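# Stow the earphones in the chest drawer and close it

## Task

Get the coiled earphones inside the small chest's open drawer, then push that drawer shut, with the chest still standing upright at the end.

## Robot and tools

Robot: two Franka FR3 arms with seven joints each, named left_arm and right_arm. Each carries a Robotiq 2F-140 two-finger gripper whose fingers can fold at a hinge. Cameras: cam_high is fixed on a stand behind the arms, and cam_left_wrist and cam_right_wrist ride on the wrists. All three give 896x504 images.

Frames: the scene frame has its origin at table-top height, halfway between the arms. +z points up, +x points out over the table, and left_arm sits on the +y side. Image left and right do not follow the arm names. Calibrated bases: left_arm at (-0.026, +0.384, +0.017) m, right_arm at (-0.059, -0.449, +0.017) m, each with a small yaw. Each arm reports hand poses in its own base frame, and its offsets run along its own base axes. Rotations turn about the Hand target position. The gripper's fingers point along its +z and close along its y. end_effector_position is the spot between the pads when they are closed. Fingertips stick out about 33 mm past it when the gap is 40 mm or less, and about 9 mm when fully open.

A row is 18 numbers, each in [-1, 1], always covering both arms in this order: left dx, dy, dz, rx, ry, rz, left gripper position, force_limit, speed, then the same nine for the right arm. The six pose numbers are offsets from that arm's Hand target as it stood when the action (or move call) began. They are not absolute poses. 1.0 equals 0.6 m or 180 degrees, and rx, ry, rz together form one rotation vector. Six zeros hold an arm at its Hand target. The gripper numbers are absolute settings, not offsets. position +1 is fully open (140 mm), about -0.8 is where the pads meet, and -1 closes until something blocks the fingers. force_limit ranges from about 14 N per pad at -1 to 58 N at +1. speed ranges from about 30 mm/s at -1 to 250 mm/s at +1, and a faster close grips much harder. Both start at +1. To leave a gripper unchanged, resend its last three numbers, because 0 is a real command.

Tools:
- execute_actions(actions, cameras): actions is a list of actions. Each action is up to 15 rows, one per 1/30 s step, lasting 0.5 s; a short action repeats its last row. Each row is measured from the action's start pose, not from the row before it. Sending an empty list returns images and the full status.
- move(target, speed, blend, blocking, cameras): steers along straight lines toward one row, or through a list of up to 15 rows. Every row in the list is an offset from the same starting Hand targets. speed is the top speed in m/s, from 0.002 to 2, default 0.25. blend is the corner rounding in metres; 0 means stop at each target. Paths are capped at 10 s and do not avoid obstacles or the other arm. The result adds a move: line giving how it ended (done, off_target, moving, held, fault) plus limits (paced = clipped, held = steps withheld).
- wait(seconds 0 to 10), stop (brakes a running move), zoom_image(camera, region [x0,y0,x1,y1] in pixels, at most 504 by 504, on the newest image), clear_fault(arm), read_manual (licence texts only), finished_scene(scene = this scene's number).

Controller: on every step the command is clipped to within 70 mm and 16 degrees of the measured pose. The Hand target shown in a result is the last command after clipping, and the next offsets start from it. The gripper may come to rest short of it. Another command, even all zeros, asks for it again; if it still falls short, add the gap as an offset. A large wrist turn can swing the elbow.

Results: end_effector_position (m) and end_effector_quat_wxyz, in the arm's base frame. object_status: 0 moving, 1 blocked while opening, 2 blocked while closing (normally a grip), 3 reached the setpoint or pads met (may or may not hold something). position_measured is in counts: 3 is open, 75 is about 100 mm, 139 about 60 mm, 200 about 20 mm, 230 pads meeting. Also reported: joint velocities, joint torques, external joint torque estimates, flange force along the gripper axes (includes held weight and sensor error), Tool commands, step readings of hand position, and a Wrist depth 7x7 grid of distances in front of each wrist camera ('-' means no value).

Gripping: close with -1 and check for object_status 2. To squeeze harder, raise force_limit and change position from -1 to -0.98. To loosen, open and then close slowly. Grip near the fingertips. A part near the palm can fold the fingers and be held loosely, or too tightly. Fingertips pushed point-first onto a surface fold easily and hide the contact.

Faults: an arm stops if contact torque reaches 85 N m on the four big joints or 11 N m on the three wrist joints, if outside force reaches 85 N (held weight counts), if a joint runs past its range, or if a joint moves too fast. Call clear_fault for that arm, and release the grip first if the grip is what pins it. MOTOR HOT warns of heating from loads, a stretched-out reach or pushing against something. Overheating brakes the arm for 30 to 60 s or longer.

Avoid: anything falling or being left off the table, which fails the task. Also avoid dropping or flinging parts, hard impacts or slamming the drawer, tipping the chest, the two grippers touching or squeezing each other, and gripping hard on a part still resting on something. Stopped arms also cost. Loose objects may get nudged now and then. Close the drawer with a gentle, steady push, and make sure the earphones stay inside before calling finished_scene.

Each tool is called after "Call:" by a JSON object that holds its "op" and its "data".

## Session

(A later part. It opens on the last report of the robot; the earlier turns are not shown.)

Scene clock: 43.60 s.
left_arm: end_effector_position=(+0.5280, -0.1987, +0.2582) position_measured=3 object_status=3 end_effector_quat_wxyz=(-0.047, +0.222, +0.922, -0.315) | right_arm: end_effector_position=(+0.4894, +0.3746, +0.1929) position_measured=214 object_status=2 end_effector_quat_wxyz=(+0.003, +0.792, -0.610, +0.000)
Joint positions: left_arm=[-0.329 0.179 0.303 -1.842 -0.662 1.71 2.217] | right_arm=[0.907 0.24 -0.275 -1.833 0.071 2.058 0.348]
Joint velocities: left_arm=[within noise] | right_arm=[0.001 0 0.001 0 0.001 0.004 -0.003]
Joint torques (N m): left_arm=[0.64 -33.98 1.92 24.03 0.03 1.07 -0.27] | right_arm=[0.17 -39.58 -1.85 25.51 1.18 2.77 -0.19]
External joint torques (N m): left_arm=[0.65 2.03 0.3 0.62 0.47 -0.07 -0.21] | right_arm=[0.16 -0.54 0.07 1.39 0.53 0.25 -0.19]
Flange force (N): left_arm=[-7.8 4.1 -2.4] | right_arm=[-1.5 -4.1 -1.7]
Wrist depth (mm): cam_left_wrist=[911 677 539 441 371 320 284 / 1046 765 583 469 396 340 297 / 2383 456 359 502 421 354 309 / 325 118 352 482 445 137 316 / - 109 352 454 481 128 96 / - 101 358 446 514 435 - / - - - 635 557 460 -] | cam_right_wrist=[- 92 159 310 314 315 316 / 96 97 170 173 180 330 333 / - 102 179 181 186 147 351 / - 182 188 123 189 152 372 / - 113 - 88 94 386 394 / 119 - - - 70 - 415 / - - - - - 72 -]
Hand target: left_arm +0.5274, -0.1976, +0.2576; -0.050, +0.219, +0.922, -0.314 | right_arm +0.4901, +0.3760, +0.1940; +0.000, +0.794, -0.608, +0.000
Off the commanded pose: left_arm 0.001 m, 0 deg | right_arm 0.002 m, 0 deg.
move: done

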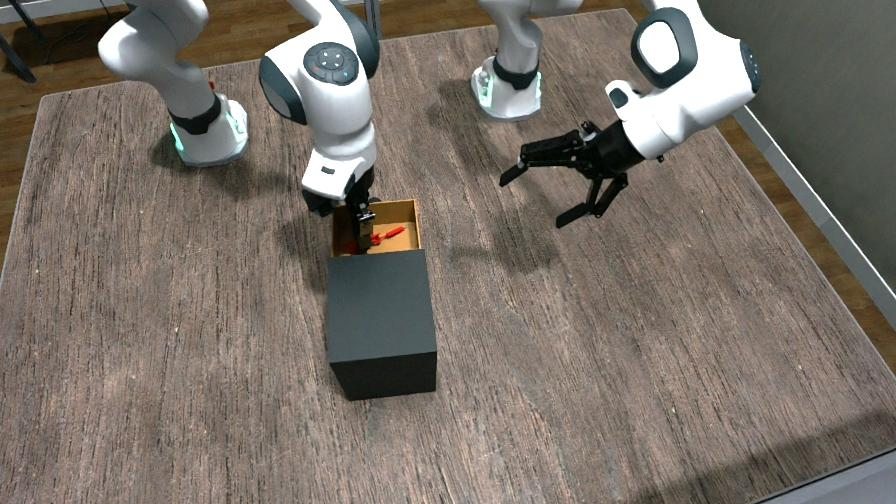

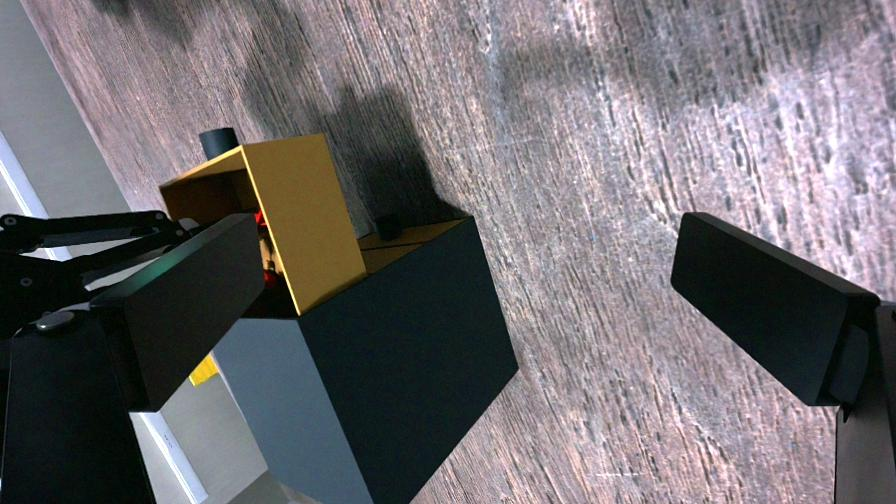

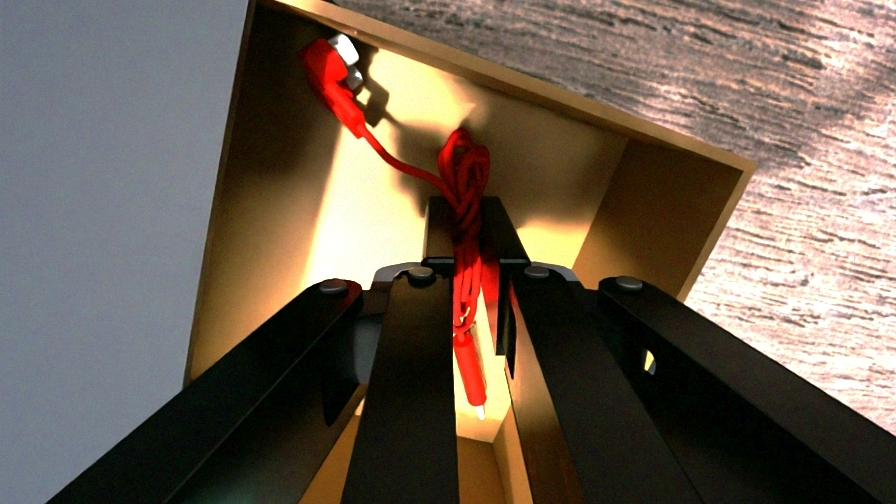

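Call:
{"op": "move", "data": {"target": [[0,0,0, 0,0,0, 1,1,1, 0, 0, -0.0083, 0,0,0, -1, -1, -1],[0,0,0, 0,0,0, 1,1,1, 0, 0, -0.0083, 0,0,0, -0.42, -1, -1],[0,0,0, 0,0,0, 1,1,1, 0, 0, 0.0833, 0,0,0, -0.42, -1, -1]], "speed": [0.05, 0.05, 0.1], "cameras": ["all"]}}

Scene clock: 47.03 s.
left_arm: end_effector_position=(+0.5280, -0.1987, +0.2582) position_measured=3 object_status=3 end_effector_quat_wxyz=(-0.047, +0.222, +0.922, -0.315) | right_arm: end_effector_position=(+0.4899, +0.3772, +0.2442) position_measured=182 object_status=3 end_effector_quat_wxyz=(-0.001, +0.795, -0.606, -0.001)
Joint positions: left_arm=[-0.329 0.179 0.303 -1.842 -0.662 1.71 2.217] | right_arm=[0.907 0.202 -0.275 -1.752 0.062 1.948 0.347]
Joint velocities: left_arm=[within noise] | right_arm=[0.002 -0.001 0.001 -0.001 0 -0.003 -0.001]
Joint torques (N m): left_arm=[0.67 -33.99 1.99 24.01 0.04 1.05 -0.25] | right_arm=[0.43 -38.43 -1.99 26.26 0.54 2.33 0.19]
External joint torques (N m): left_arm=[0.7 2.04 0.39 0.58 0.48 -0.08 -0.19] | right_arm=[0.46 -0.18 -0.36 1.71 -0.16 -0.2 0.19]
Flange force (N): left_arm=[-7.7 4.2 -2.5] | right_arm=[-3.0 -5.9 -3.8]
Wrist depth (mm): cam_left_wrist=[908 688 534 439 373 321 284 / 1037 770 570 468 394 337 294 / 2338 462 353 504 417 359 311 / 321 118 351 492 448 137 318 / - 109 364 455 477 128 96 / - 94 365 446 517 433 - / - 2528 - 642 557 460 -] | cam_right_wrist=[139 139 142 353 360 362 362 / 145 146 218 223 371 380 382 / 153 152 230 232 232 401 403 / 161 162 239 233 141 423 426 / 171 168 94 119 115 93 454 / - - - 251 67 - - / - - - 505 - - -]
Hand target: left_arm +0.5274, -0.1976, +0.2576; -0.050, +0.219, +0.922, -0.314 | right_arm +0.4901, +0.3760, +0.2440; +0.000, +0.794, -0.608, +0.000
Off the commanded pose: left_arm 0.001 m, 0 deg | right_arm 0.001 m, 0 deg.
move: done

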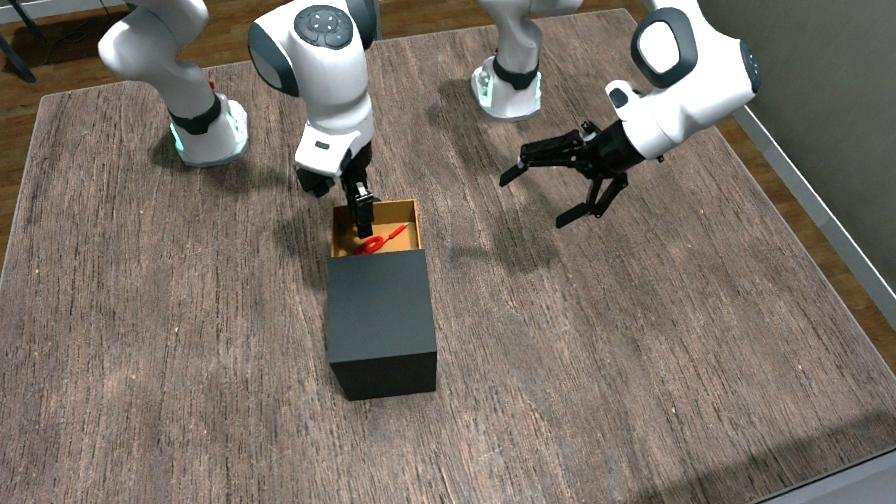

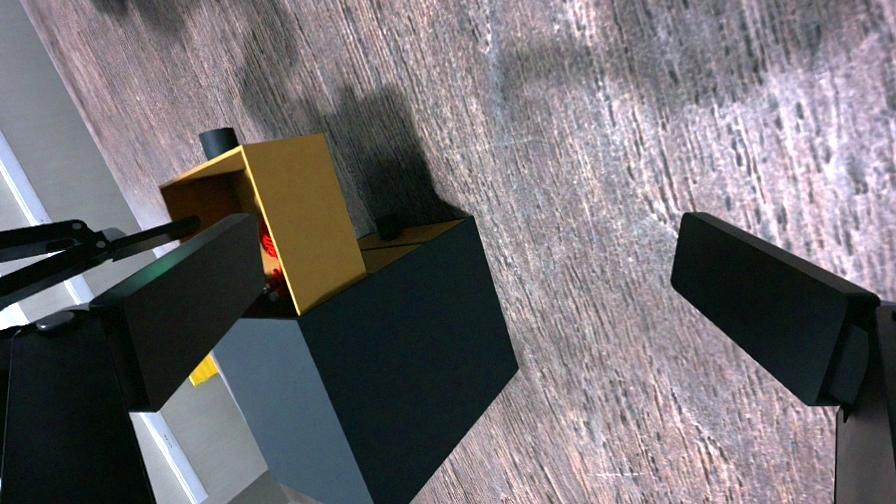

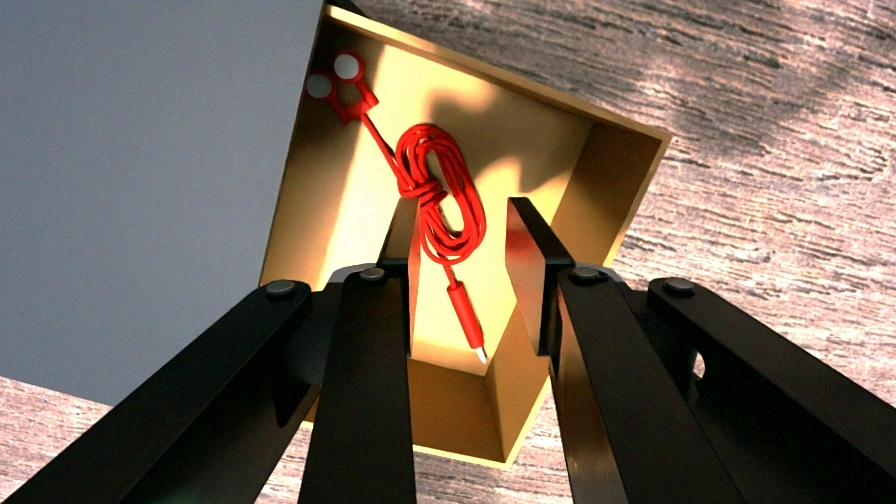

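Call:
{"op": "move", "data": {"target": [[0,0,0, 0,0,0, 1,1,1, 0, 0, 0.1333, 0,0,0, 0.175, -1, 0],[0,0,0, 0,0,0, 1,1,1, -0.1585, 0.0433, 0.1333, 0,0,0.396, 0.175, -1, 0]], "speed": [0.2, 0.35], "blend": [0.02, 0], "cameras": ["all"]}}

Scene clock: 60.57 s.
left_arm: end_effector_position=(+0.5280, -0.1987, +0.2582) position_measured=3 object_status=3 end_effector_quat_wxyz=(-0.047, +0.222, +0.922, -0.315) | right_arm: end_effector_position=(+0.3939, +0.4020, +0.3231) position_measured=107 object_status=3 end_effector_quat_wxyz=(+0.003, +0.999, -0.034, +0.000)
Joint positions: left_arm=[-0.329 0.179 0.303 -1.842 -0.662 1.71 2.217] | right_arm=[0.928 0.003 -0.131 -1.796 -0.003 1.795 -0.706]
Joint velocities: left_arm=[within noise] | right_arm=[-0.002 0 0 0 0 0 -0.005]
Joint torques (N m): left_arm=[0.62 -34.04 1.93 23.98 0.03 1.07 -0.23] | right_arm=[-0.22 -33.4 -0.44 25.96 1.28 2.89 -0.31]
External joint torques (N m): left_arm=[0.66 2.15 0.33 0.45 0.48 -0.07 -0.17] | right_arm=[-0.14 -0.73 -0.36 1.13 0.52 0.27 -0.31]
Flange force (N): left_arm=[-7.5 4.2 -2.1] | right_arm=[2.2 -1.0 -2.2]
Wrist depth (mm): cam_left_wrist=[904 690 539 438 371 320 283 / 1016 758 582 471 393 339 297 / 2031 463 356 502 418 356 312 / - 118 361 489 442 137 316 / - 109 363 470 479 128 96 / - 414 357 445 512 435 - / - - - 639 552 461 -] | cam_right_wrist=[420 424 278 285 289 437 441 / 442 446 451 297 458 463 462 / 467 468 473 479 482 486 490 / 493 491 145 507 168 509 518 / - 88 529 538 532 94 88 / - - 566 569 578 - - / - - 611 613 614 - -]
Hand target: left_arm +0.5274, -0.1976, +0.2576; -0.050, +0.219, +0.922, -0.314 | right_arm +0.3950, +0.4019, +0.3240; +0.000, +0.999, -0.032, +0.000
Off the commanded pose: left_arm 0.001 m, 0 deg | right_arm 0.001 m, 0 deg.
move: done

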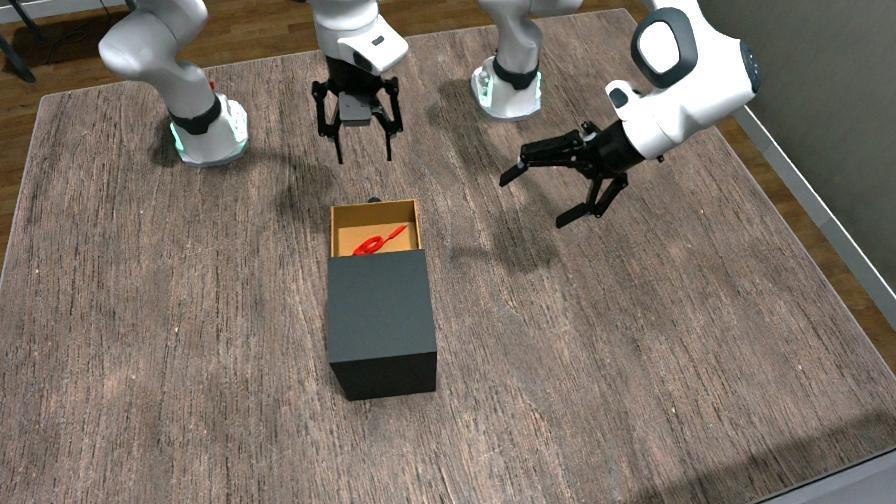

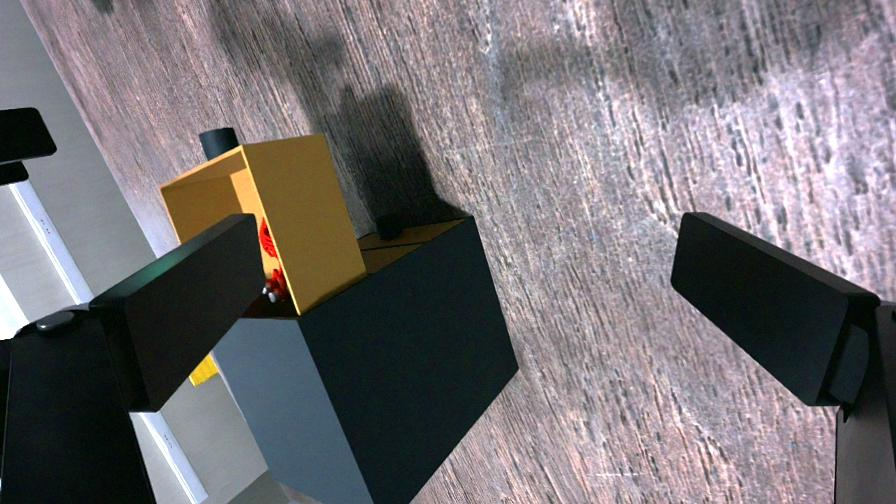

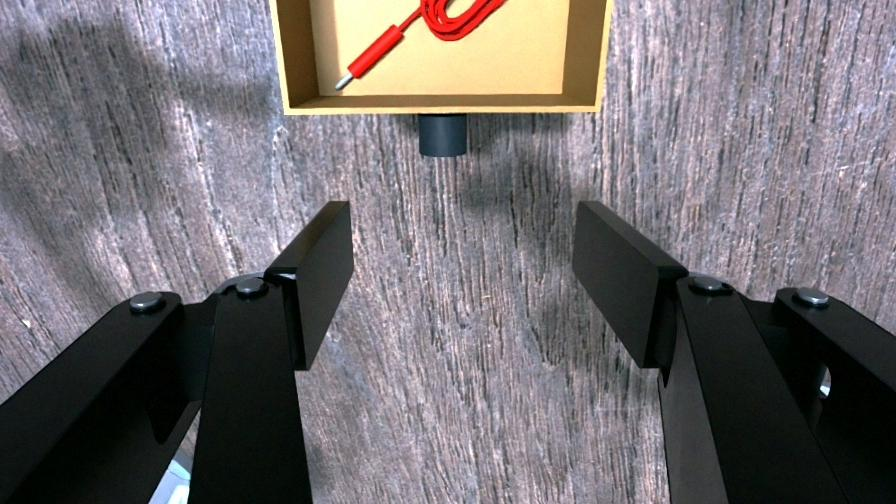

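Call:
{"op": "move", "data": {"target": [[0,0,0, 0,0,0, 1,1,1, 0, 0.0117, -0.2067, 0,0,0, 0.175, -1, 0],[0,0,0, 0,0,0, 1,1,1, 0.15, 0.002, -0.2067, 0,0,0, 0.175, -1, 0]], "speed": [0.25, 0.06], "cameras": ["all"]}}

Scene clock: 65.83 s.
left_arm: end_effector_position=(+0.5280, -0.1987, +0.2582) position_measured=3 object_status=3 end_effector_quat_wxyz=(-0.047, +0.222, +0.922, -0.315) | right_arm: end_effector_position=(+0.4854, +0.4032, +0.2004) position_measured=107 object_status=3 end_effector_quat_wxyz=(+0.000, +0.999, -0.035, +0.001)
Joint positions: left_arm=[-0.329 0.179 0.303 -1.842 -0.662 1.71 2.217] | right_arm=[0.831 0.267 -0.151 -1.77 0.042 2.035 -0.834]
Joint velocities: left_arm=[within noise] | right_arm=[0.001 0 0 0.002 0.001 -0.001 -0.006]
Joint torques (N m): left_arm=[0.66 -34.01 1.95 24.01 0.04 1.06 -0.24] | right_arm=[-0.28 -40.72 -0.86 26.2 1.15 2.39 -0.18]
External joint torques (N m): left_arm=[0.69 1.89 0.36 0.66 0.48 -0.07 -0.17] | right_arm=[-0.33 0.27 0.16 1.71 0.43 -0.26 -0.17]
Flange force (N): left_arm=[-7.5 4.0 -2.6] | right_arm=[7.0 -5.8 -2.8]
Wrist depth (mm): cam_left_wrist=[901 683 535 439 371 323 284 / 1016 760 586 468 391 339 296 / 2528 852 627 507 419 356 309 / - 118 363 487 446 136 316 / - 109 356 456 475 128 96 / - 95 360 450 515 435 - / - 2155 - 652 558 456 -] | cam_right_wrist=[314 138 167 165 171 142 322 / 327 138 174 177 177 163 339 / 346 139 177 178 179 153 360 / 365 366 145 144 148 375 382 / - 88 389 397 393 94 88 / - - 420 420 425 - - / - - 447 452 453 - -]
Hand target: left_arm +0.5274, -0.1976, +0.2576; -0.050, +0.219, +0.922, -0.314 | right_arm +0.4850, +0.4031, +0.1999; +0.000, +0.999, -0.032, +0.000
Off the commanded pose: left_arm 0.001 m, 0 deg | right_arm 0.001 m, 0 deg.
move: done

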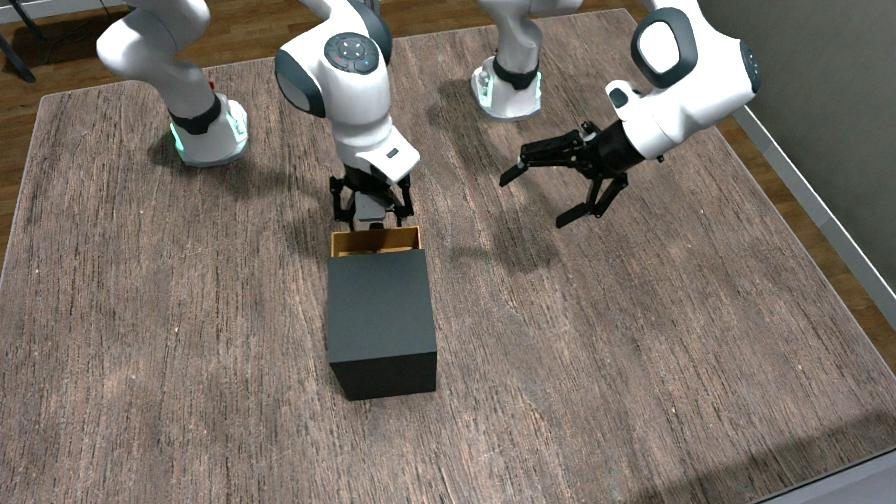

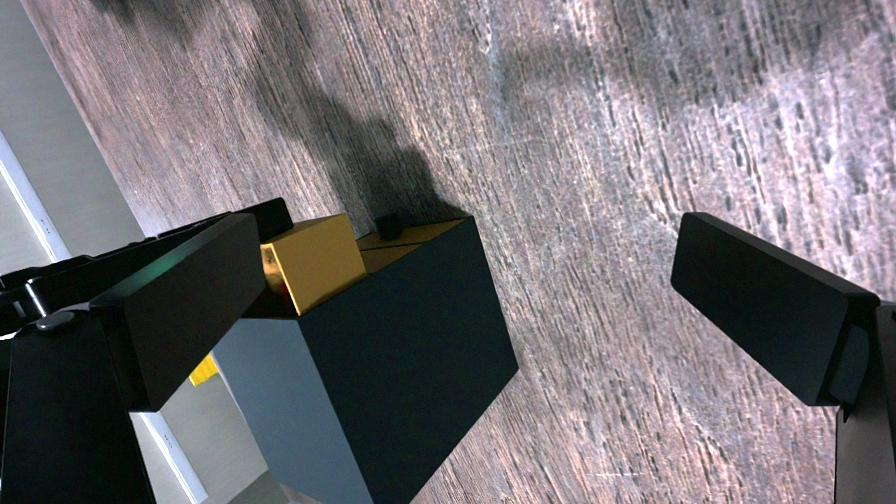

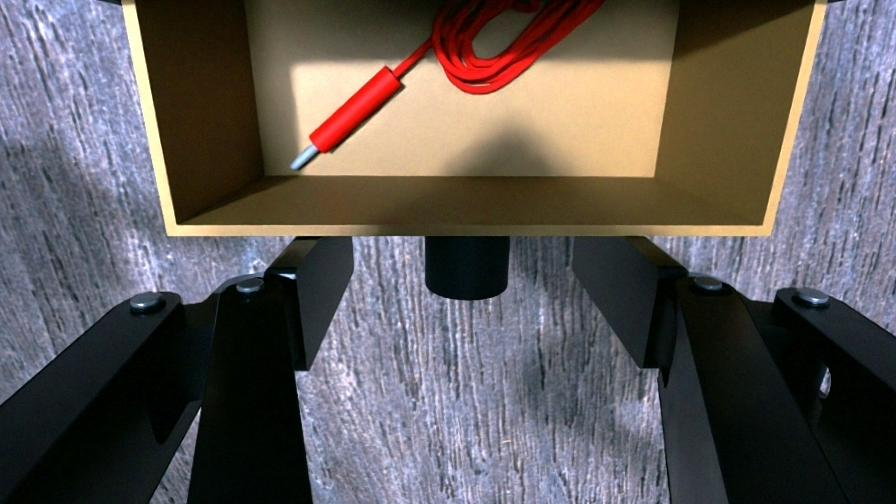

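Call:
{"op": "move", "data": {"target": [0,0,0, 0,0,0, 1,1,1, 0.0767, -0.005, 0, 0,0,0, 0.175, -1, 0], "speed": 0.06, "cameras": ["all"]}}

Scene clock: 67.60 s.
left_arm: end_effector_position=(+0.5280, -0.1987, +0.2582) position_measured=3 object_status=3 end_effector_quat_wxyz=(-0.047, +0.222, +0.922, -0.315) | right_arm: end_effector_position=(+0.5316, +0.4001, +0.2005) position_measured=107 object_status=3 end_effector_quat_wxyz=(+0.000, +0.999, -0.035, +0.002)
Joint positions: left_arm=[-0.329 0.179 0.303 -1.842 -0.662 1.71 2.217] | right_arm=[0.773 0.376 -0.15 -1.611 0.057 1.984 -0.89]
Joint velocities: left_arm=[within noise] | right_arm=[0 0.001 0 0 0.002 -0.001 -0.005]
Joint torques (N m): left_arm=[0.67 -34 1.96 24.02 0.06 1.05 -0.25] | right_arm=[-0.22 -44.3 -1.19 26.39 1.11 2.32 -0.16]
External joint torques (N m): left_arm=[0.62 2.06 0.29 0.59 0.5 -0.08 -0.19] | right_arm=[-0.09 -0.07 0.34 1.92 0.38 -0.3 -0.16]
Flange force (N): left_arm=[-7.8 4.1 -2.4] | right_arm=[7.7 -6.4 -3.7]
Wrist depth (mm): cam_left_wrist=[904 694 538 439 371 323 283 / 960 765 582 468 395 338 296 / - 866 629 507 419 357 311 / - 118 632 483 446 137 315 / - 109 356 454 480 128 96 / - 2528 364 417 515 435 - / - 2723 450 639 554 461 -] | cam_right_wrist=[97 98 99 99 100 101 102 / 102 103 104 105 105 107 107 / 346 108 110 110 110 111 351 / 364 366 145 143 148 375 383 / - 88 387 395 393 94 88 / - - 416 420 425 - - / - - 447 450 452 - -]
Hand target: left_arm +0.5274, -0.1976, +0.2576; -0.050, +0.219, +0.922, -0.314 | right_arm +0.5310, +0.4001, +0.1999; +0.000, +0.999, -0.032, +0.000
Off the commanded pose: left_arm 0.001 m, 0 deg | right_arm 0.001 m, 0 deg.
move: done

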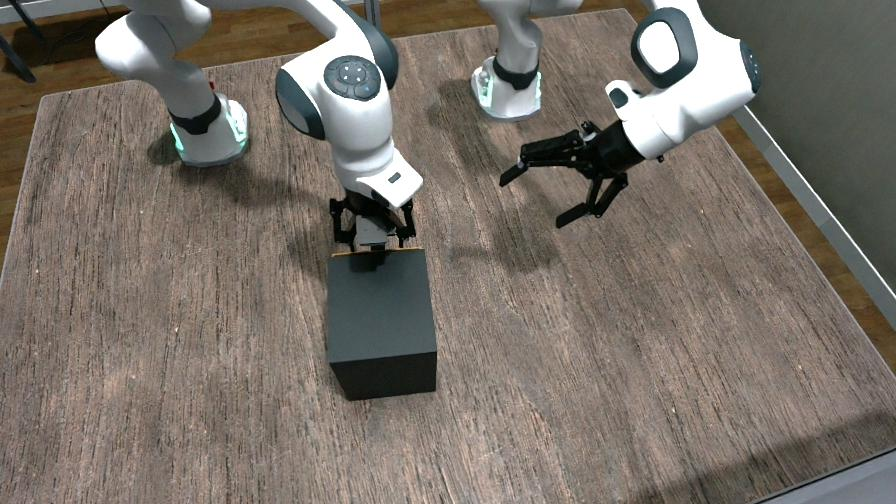

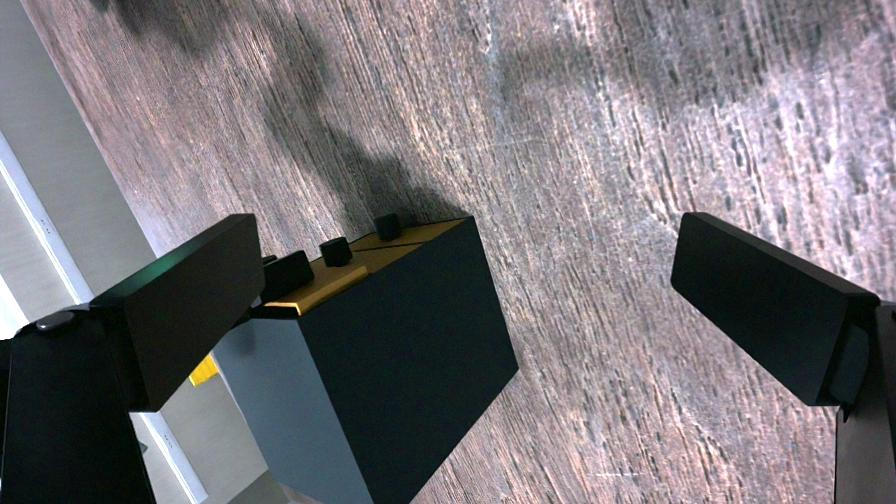

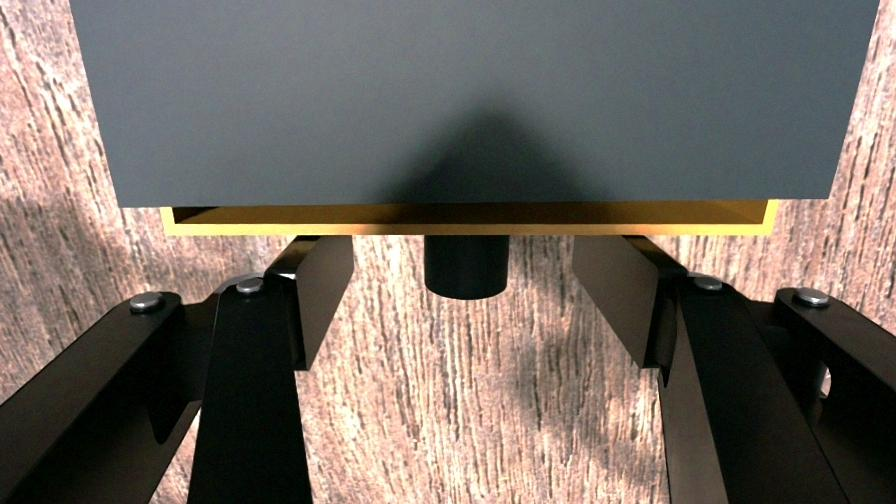

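Call:
{"op": "move", "data": {"target": [0,0,0, 0,0,0, 1,1,1, 0.0208, -0.0014, 0, 0,0,0, 0.175, -1, 0], "speed": 0.04, "cameras": ["all"]}}

Scene clock: 69.07 s.
left_arm: end_effector_position=(+0.5280, -0.1987, +0.2582) position_measured=3 object_status=3 end_effector_quat_wxyz=(-0.047, +0.222, +0.922, -0.315) | right_arm: end_effector_position=(+0.5429, +0.4001, +0.2005) position_measured=107 object_status=3 end_effector_quat_wxyz=(+0.001, +0.999, -0.034, +0.001)
Joint positions: left_arm=[-0.329 0.179 0.303 -1.842 -0.662 1.71 2.217] | right_arm=[0.759 0.408 -0.148 -1.563 0.061 1.966 -0.904]
Joint velocities: left_arm=[within noise] | right_arm=[0 0.003 0.001 0.001 0 -0.002 -0.006]
Joint torques (N m): left_arm=[0.65 -34.01 1.94 23.94 0.04 1.06 -0.24] | right_arm=[-1.01 -45.09 -1.79 26.76 1.05 2.55 -0.23]
External joint torques (N m): left_arm=[0.61 2.02 0.28 0.51 0.47 -0.08 -0.18] | right_arm=[-0.93 0.32 -0.21 2.15 0.31 -0.08 -0.23]
Flange force (N): left_arm=[-7.4 4.0 -2.2] | right_arm=[10.8 -7.1 -3.4]
Wrist depth (mm): cam_left_wrist=[914 686 536 442 372 322 284 / 964 770 583 471 393 338 296 / - 857 635 510 417 358 312 / - 118 647 485 444 137 316 / - 109 353 454 475 128 96 / - 95 367 445 515 433 - / - - 382 637 554 459 -] | cam_right_wrist=[97 98 99 99 99 101 102 / 102 103 102 105 105 107 107 / - 108 110 110 110 112 114 / 368 366 123 143 148 117 382 / - 88 387 397 393 94 88 / - - 416 420 423 - - / - - 447 452 453 - -]
Hand target: left_arm +0.5274, -0.1976, +0.2576; -0.050, +0.219, +0.922, -0.314 | right_arm +0.5435, +0.3993, +0.1999; +0.000, +0.999, -0.032, +0.000
Off the commanded pose: left_arm 0.001 m, 0 deg | right_arm 0.001 m, 0 deg.
move: done

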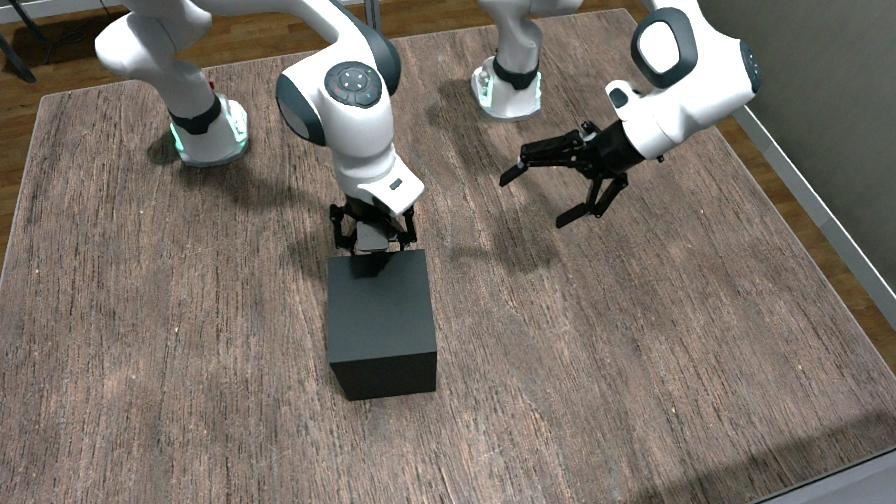

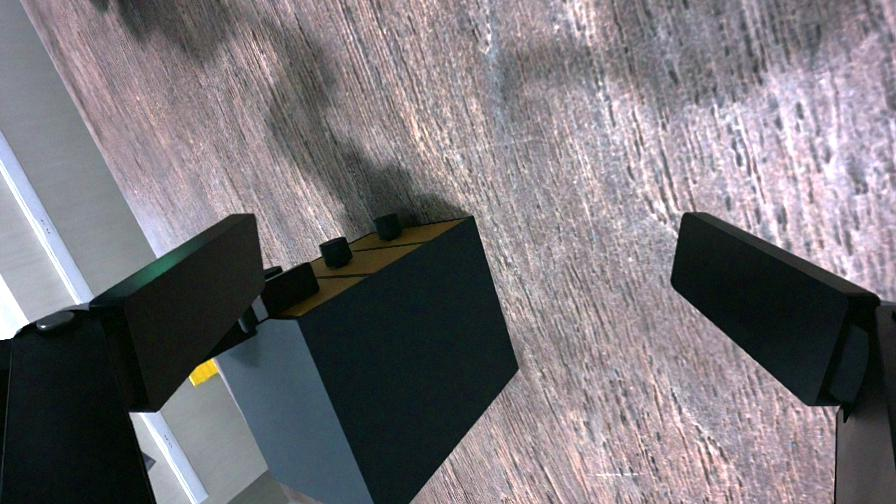

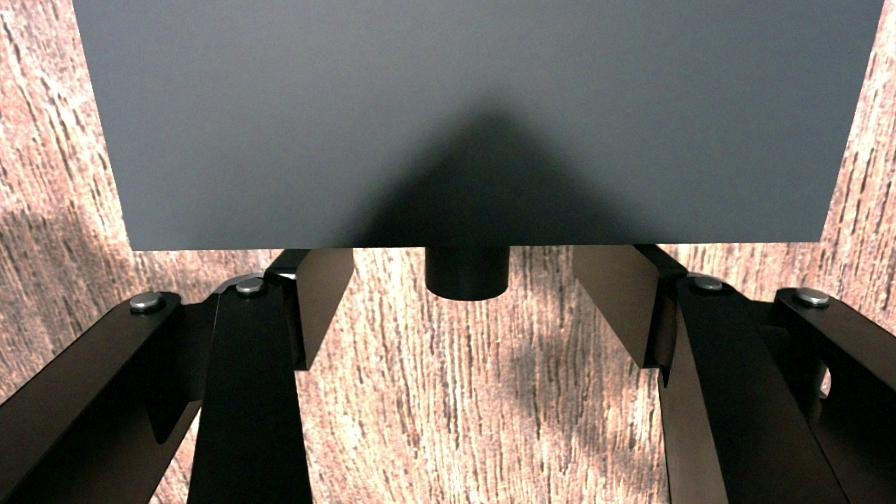

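Call:
{"op": "zoom_image", "data": {"camera": "cam_left_wrist", "region": [220, 190, 500, 350]}}

Call:
{"op": "zoom_image", "data": {"camera": "cam_right_wrist", "region": [280, 180, 660, 380]}}

Scaled by 1.800 from the camera's 896x504 image, which has a finer 1280x720 frame.

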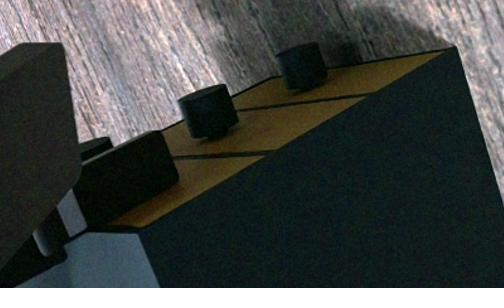

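Scaled by 1.326 from the camera's 896x504 image, which has a finer 1280x720 frame.

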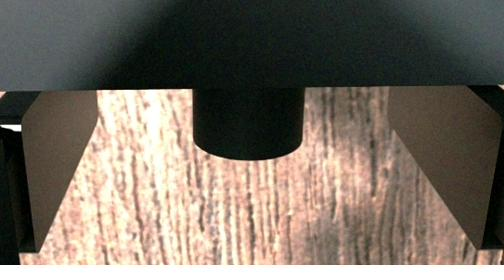

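Call:
{"op": "move", "data": {"target": [0,0,0, 0,0,0, 1,1,1, 0.0058, -0.0003, 0, 0,0,0, 0.175, -1, 0], "speed": 0.02, "cameras": ["cam_right_wrist", "cam_left_wrist"]}}

Scene clock: 88.03 s.
left_arm: end_effector_position=(+0.5280, -0.1987, +0.2582) position_measured=3 object_status=3 end_effector_quat_wxyz=(-0.047, +0.222, +0.922, -0.315) | right_arm: end_effector_position=(+0.5437, +0.4005, +0.2005) position_measured=107 object_status=3 end_effector_quat_wxyz=(+0.001, +0.999, -0.032, -0.002)
Joint positions: left_arm=[-0.329 0.179 0.303 -1.842 -0.662 1.71 2.217] | right_arm=[0.757 0.416 -0.147 -1.549 0.064 1.956 -0.909]
Joint torques (N m): left_arm=[0.62 -34.03 1.96 23.99 0.06 1.06 -0.25] | right_arm=[-1.57 -44.64 -2.61 26.53 0.77 3.24 -0.19]
External joint torques (N m): left_arm=[0.62 1.89 0.34 0.63 0.49 -0.07 -0.19] | right_arm=[-1.39 0.83 -0.95 2.03 0.03 0.63 -0.19]
Flange force (N): left_arm=[-7.4 3.9 -2.5] | right_arm=[11.2 -6.4 -1.5]
Wrist depth (mm): cam_left_wrist=[911 685 536 439 371 322 283 / 1011 770 578 468 395 338 297 / - 852 637 507 418 357 311 / - 118 700 493 445 137 315 / - 109 359 455 478 128 96 / - 438 367 446 517 438 - / - 2816 387 640 558 456 -] | cam_right_wrist=[97 97 99 98 99 101 102 / 102 103 102 105 106 106 107 / - 108 110 110 110 112 114 / 367 366 123 143 148 117 384 / - 88 387 396 395 94 88 / - - 418 424 425 - - / - - 450 453 454 - -]
Hand target: left_arm +0.5274, -0.1976, +0.2576; -0.050, +0.219, +0.922, -0.314 | right_arm +0.5469, +0.3991, +0.1999; +0.000, +0.999, -0.032, +0.000
Off the commanded pose: left_arm 0.001 m, 0 deg | right_arm 0.004 m, 0 deg.
move: off_target (right_arm)
Images, in order (width x height): cam_left_wrist 896x504, cam_right_wrist 896x504.

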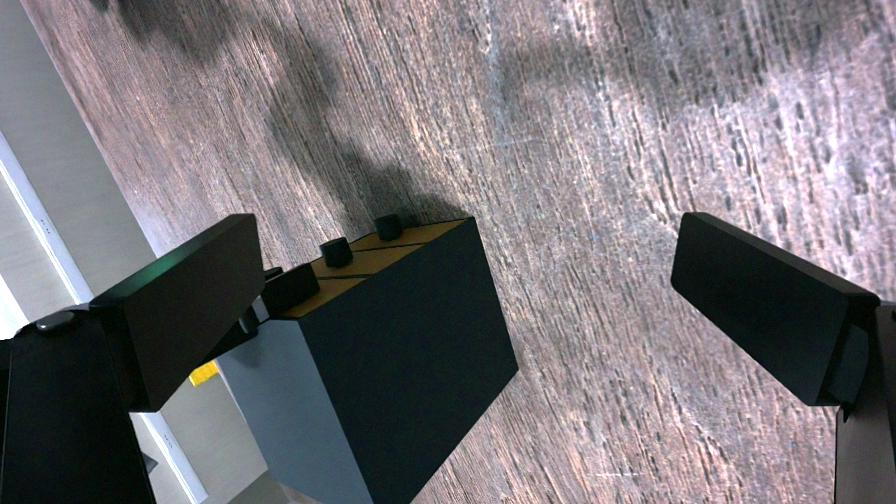

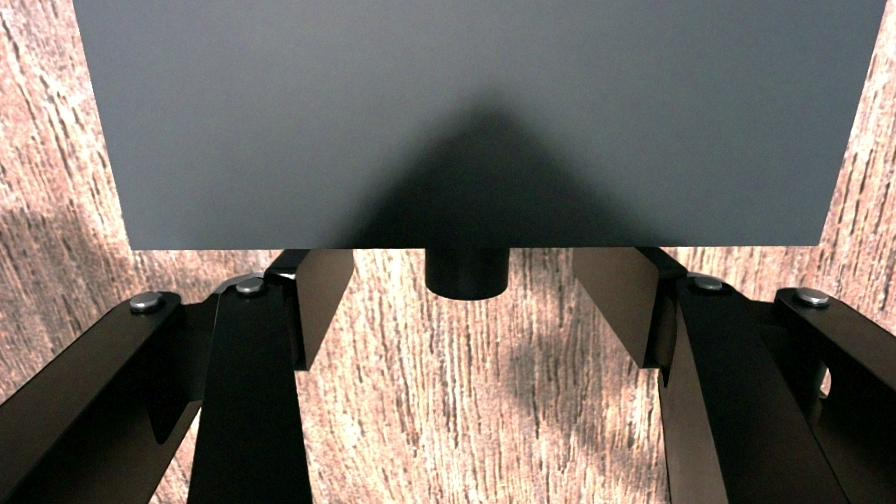

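Call:
{"op": "move", "data": {"target": [[0,0,0, 0,0,0, 1,1,1, -0.12, 0.004, 0, 0,0,0, 0.175, -1, 0],[0,0,0, 0,0,0, 1,1,1, -0.2, 0.007, 0.15, 0,0,0, 0.175, -1, 0]], "speed": [0.12,0.25], "blend": [0.02,0], "cameras": ["all"]}}

Scene clock: 90.40 s.
left_arm: end_effector_position=(+0.5280, -0.1987, +0.2582) position_measured=3 object_status=3 end_effector_quat_wxyz=(-0.047, +0.222, +0.922, -0.315) | right_arm: end_effector_position=(+0.4274, +0.4042, +0.2911) position_measured=107 object_status=3 end_effector_quat_wxyz=(-0.002, +1.000, -0.029, +0.001)
Joint positions: left_arm=[-0.329 0.179 0.303 -1.842 -0.662 1.71 2.217] | right_arm=[0.876 0.082 -0.124 -1.783 0.012 1.867 -0.765]
Joint velocities: left_arm=[within noise] | right_arm=[0.002 0.001 0 0 0 -0.001 0.005]
Joint torques (N m): left_arm=[0.64 -34 1.92 23.98 0.04 1.05 -0.29] | right_arm=[0.68 -35.35 -0.34 25.9 0.62 2.35 0.23]
External joint torques (N m): left_arm=[0.67 2.06 0.32 0.54 0.48 -0.08 -0.22] | right_arm=[0.61 0.15 -0.15 1 -0.15 -0.29 0.23]
Flange force (N): left_arm=[-7.6 4.1 -2.4] | right_arm=[2.5 -3.9 -2.9]
Wrist depth (mm): cam_left_wrist=[901 685 539 440 371 321 284 / 1011 770 580 468 394 340 296 / 267 857 640 505 418 358 311 / - 118 683 481 445 137 316 / - 109 366 453 478 128 96 / - 101 361 446 511 434 - / - 3644 378 645 558 462 -] | cam_right_wrist=[394 397 398 401 404 406 407 / 415 415 420 423 423 428 428 / 438 441 441 445 448 452 453 / 461 460 145 470 168 471 481 / - 88 490 498 496 94 88 / - - 528 532 536 - - / - - 568 573 572 - -]
Hand target: left_arm +0.5274, -0.1976, +0.2576; -0.050, +0.219, +0.922, -0.314 | right_arm +0.4269, +0.4033, +0.2899; +0.000, +0.999, -0.032, +0.000
Off the commanded pose: left_arm 0.001 m, 0 deg | right_arm 0.002 m, 0 deg.
move: done

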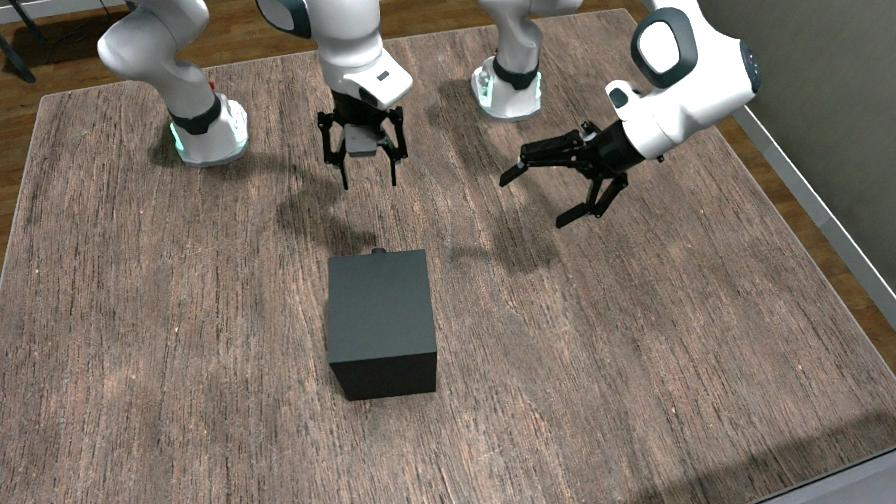

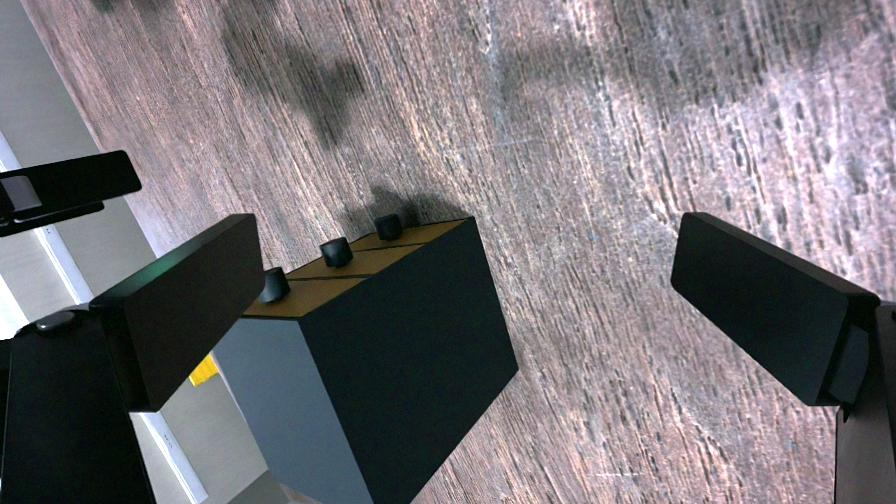

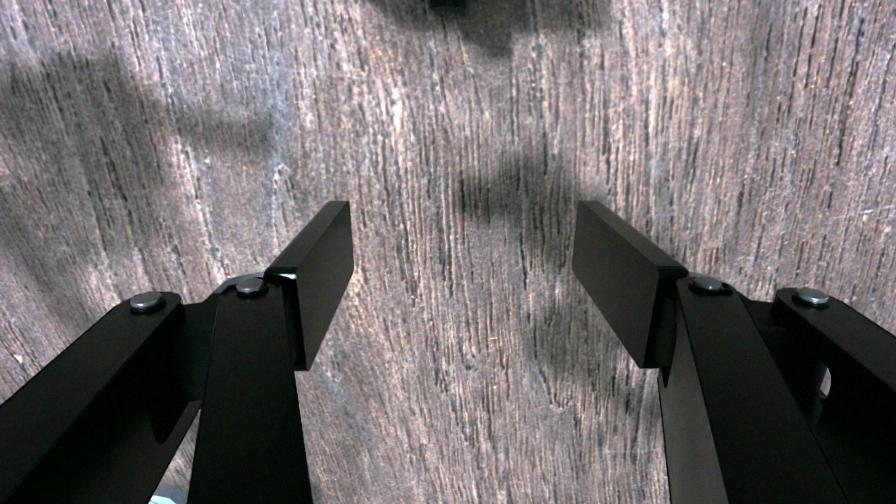

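Call:
{"op": "zoom_image", "data": {"camera": "cam_left_wrist", "region": [240, 180, 500, 340]}}

Call:
{"op": "zoom_image", "data": {"camera": "cam_high", "region": [310, 230, 460, 410]}}

Scaled by 1.938 from the camera's 896x504 image, which has a finer 1280x720 frame.

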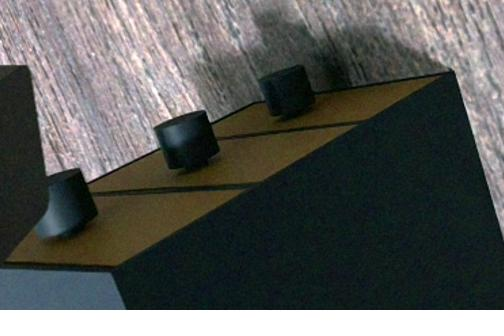

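Scaled by 2.800 from the camera's 896x504 image, which has a finer 1280x720 frame.

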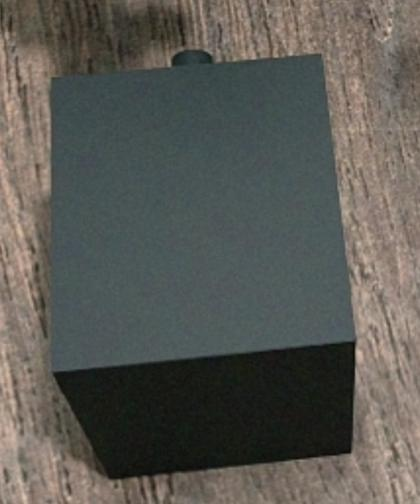

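Call:
{"op": "finished_scene", "data": {"scene": 1}}

The scene is finished: the task was done.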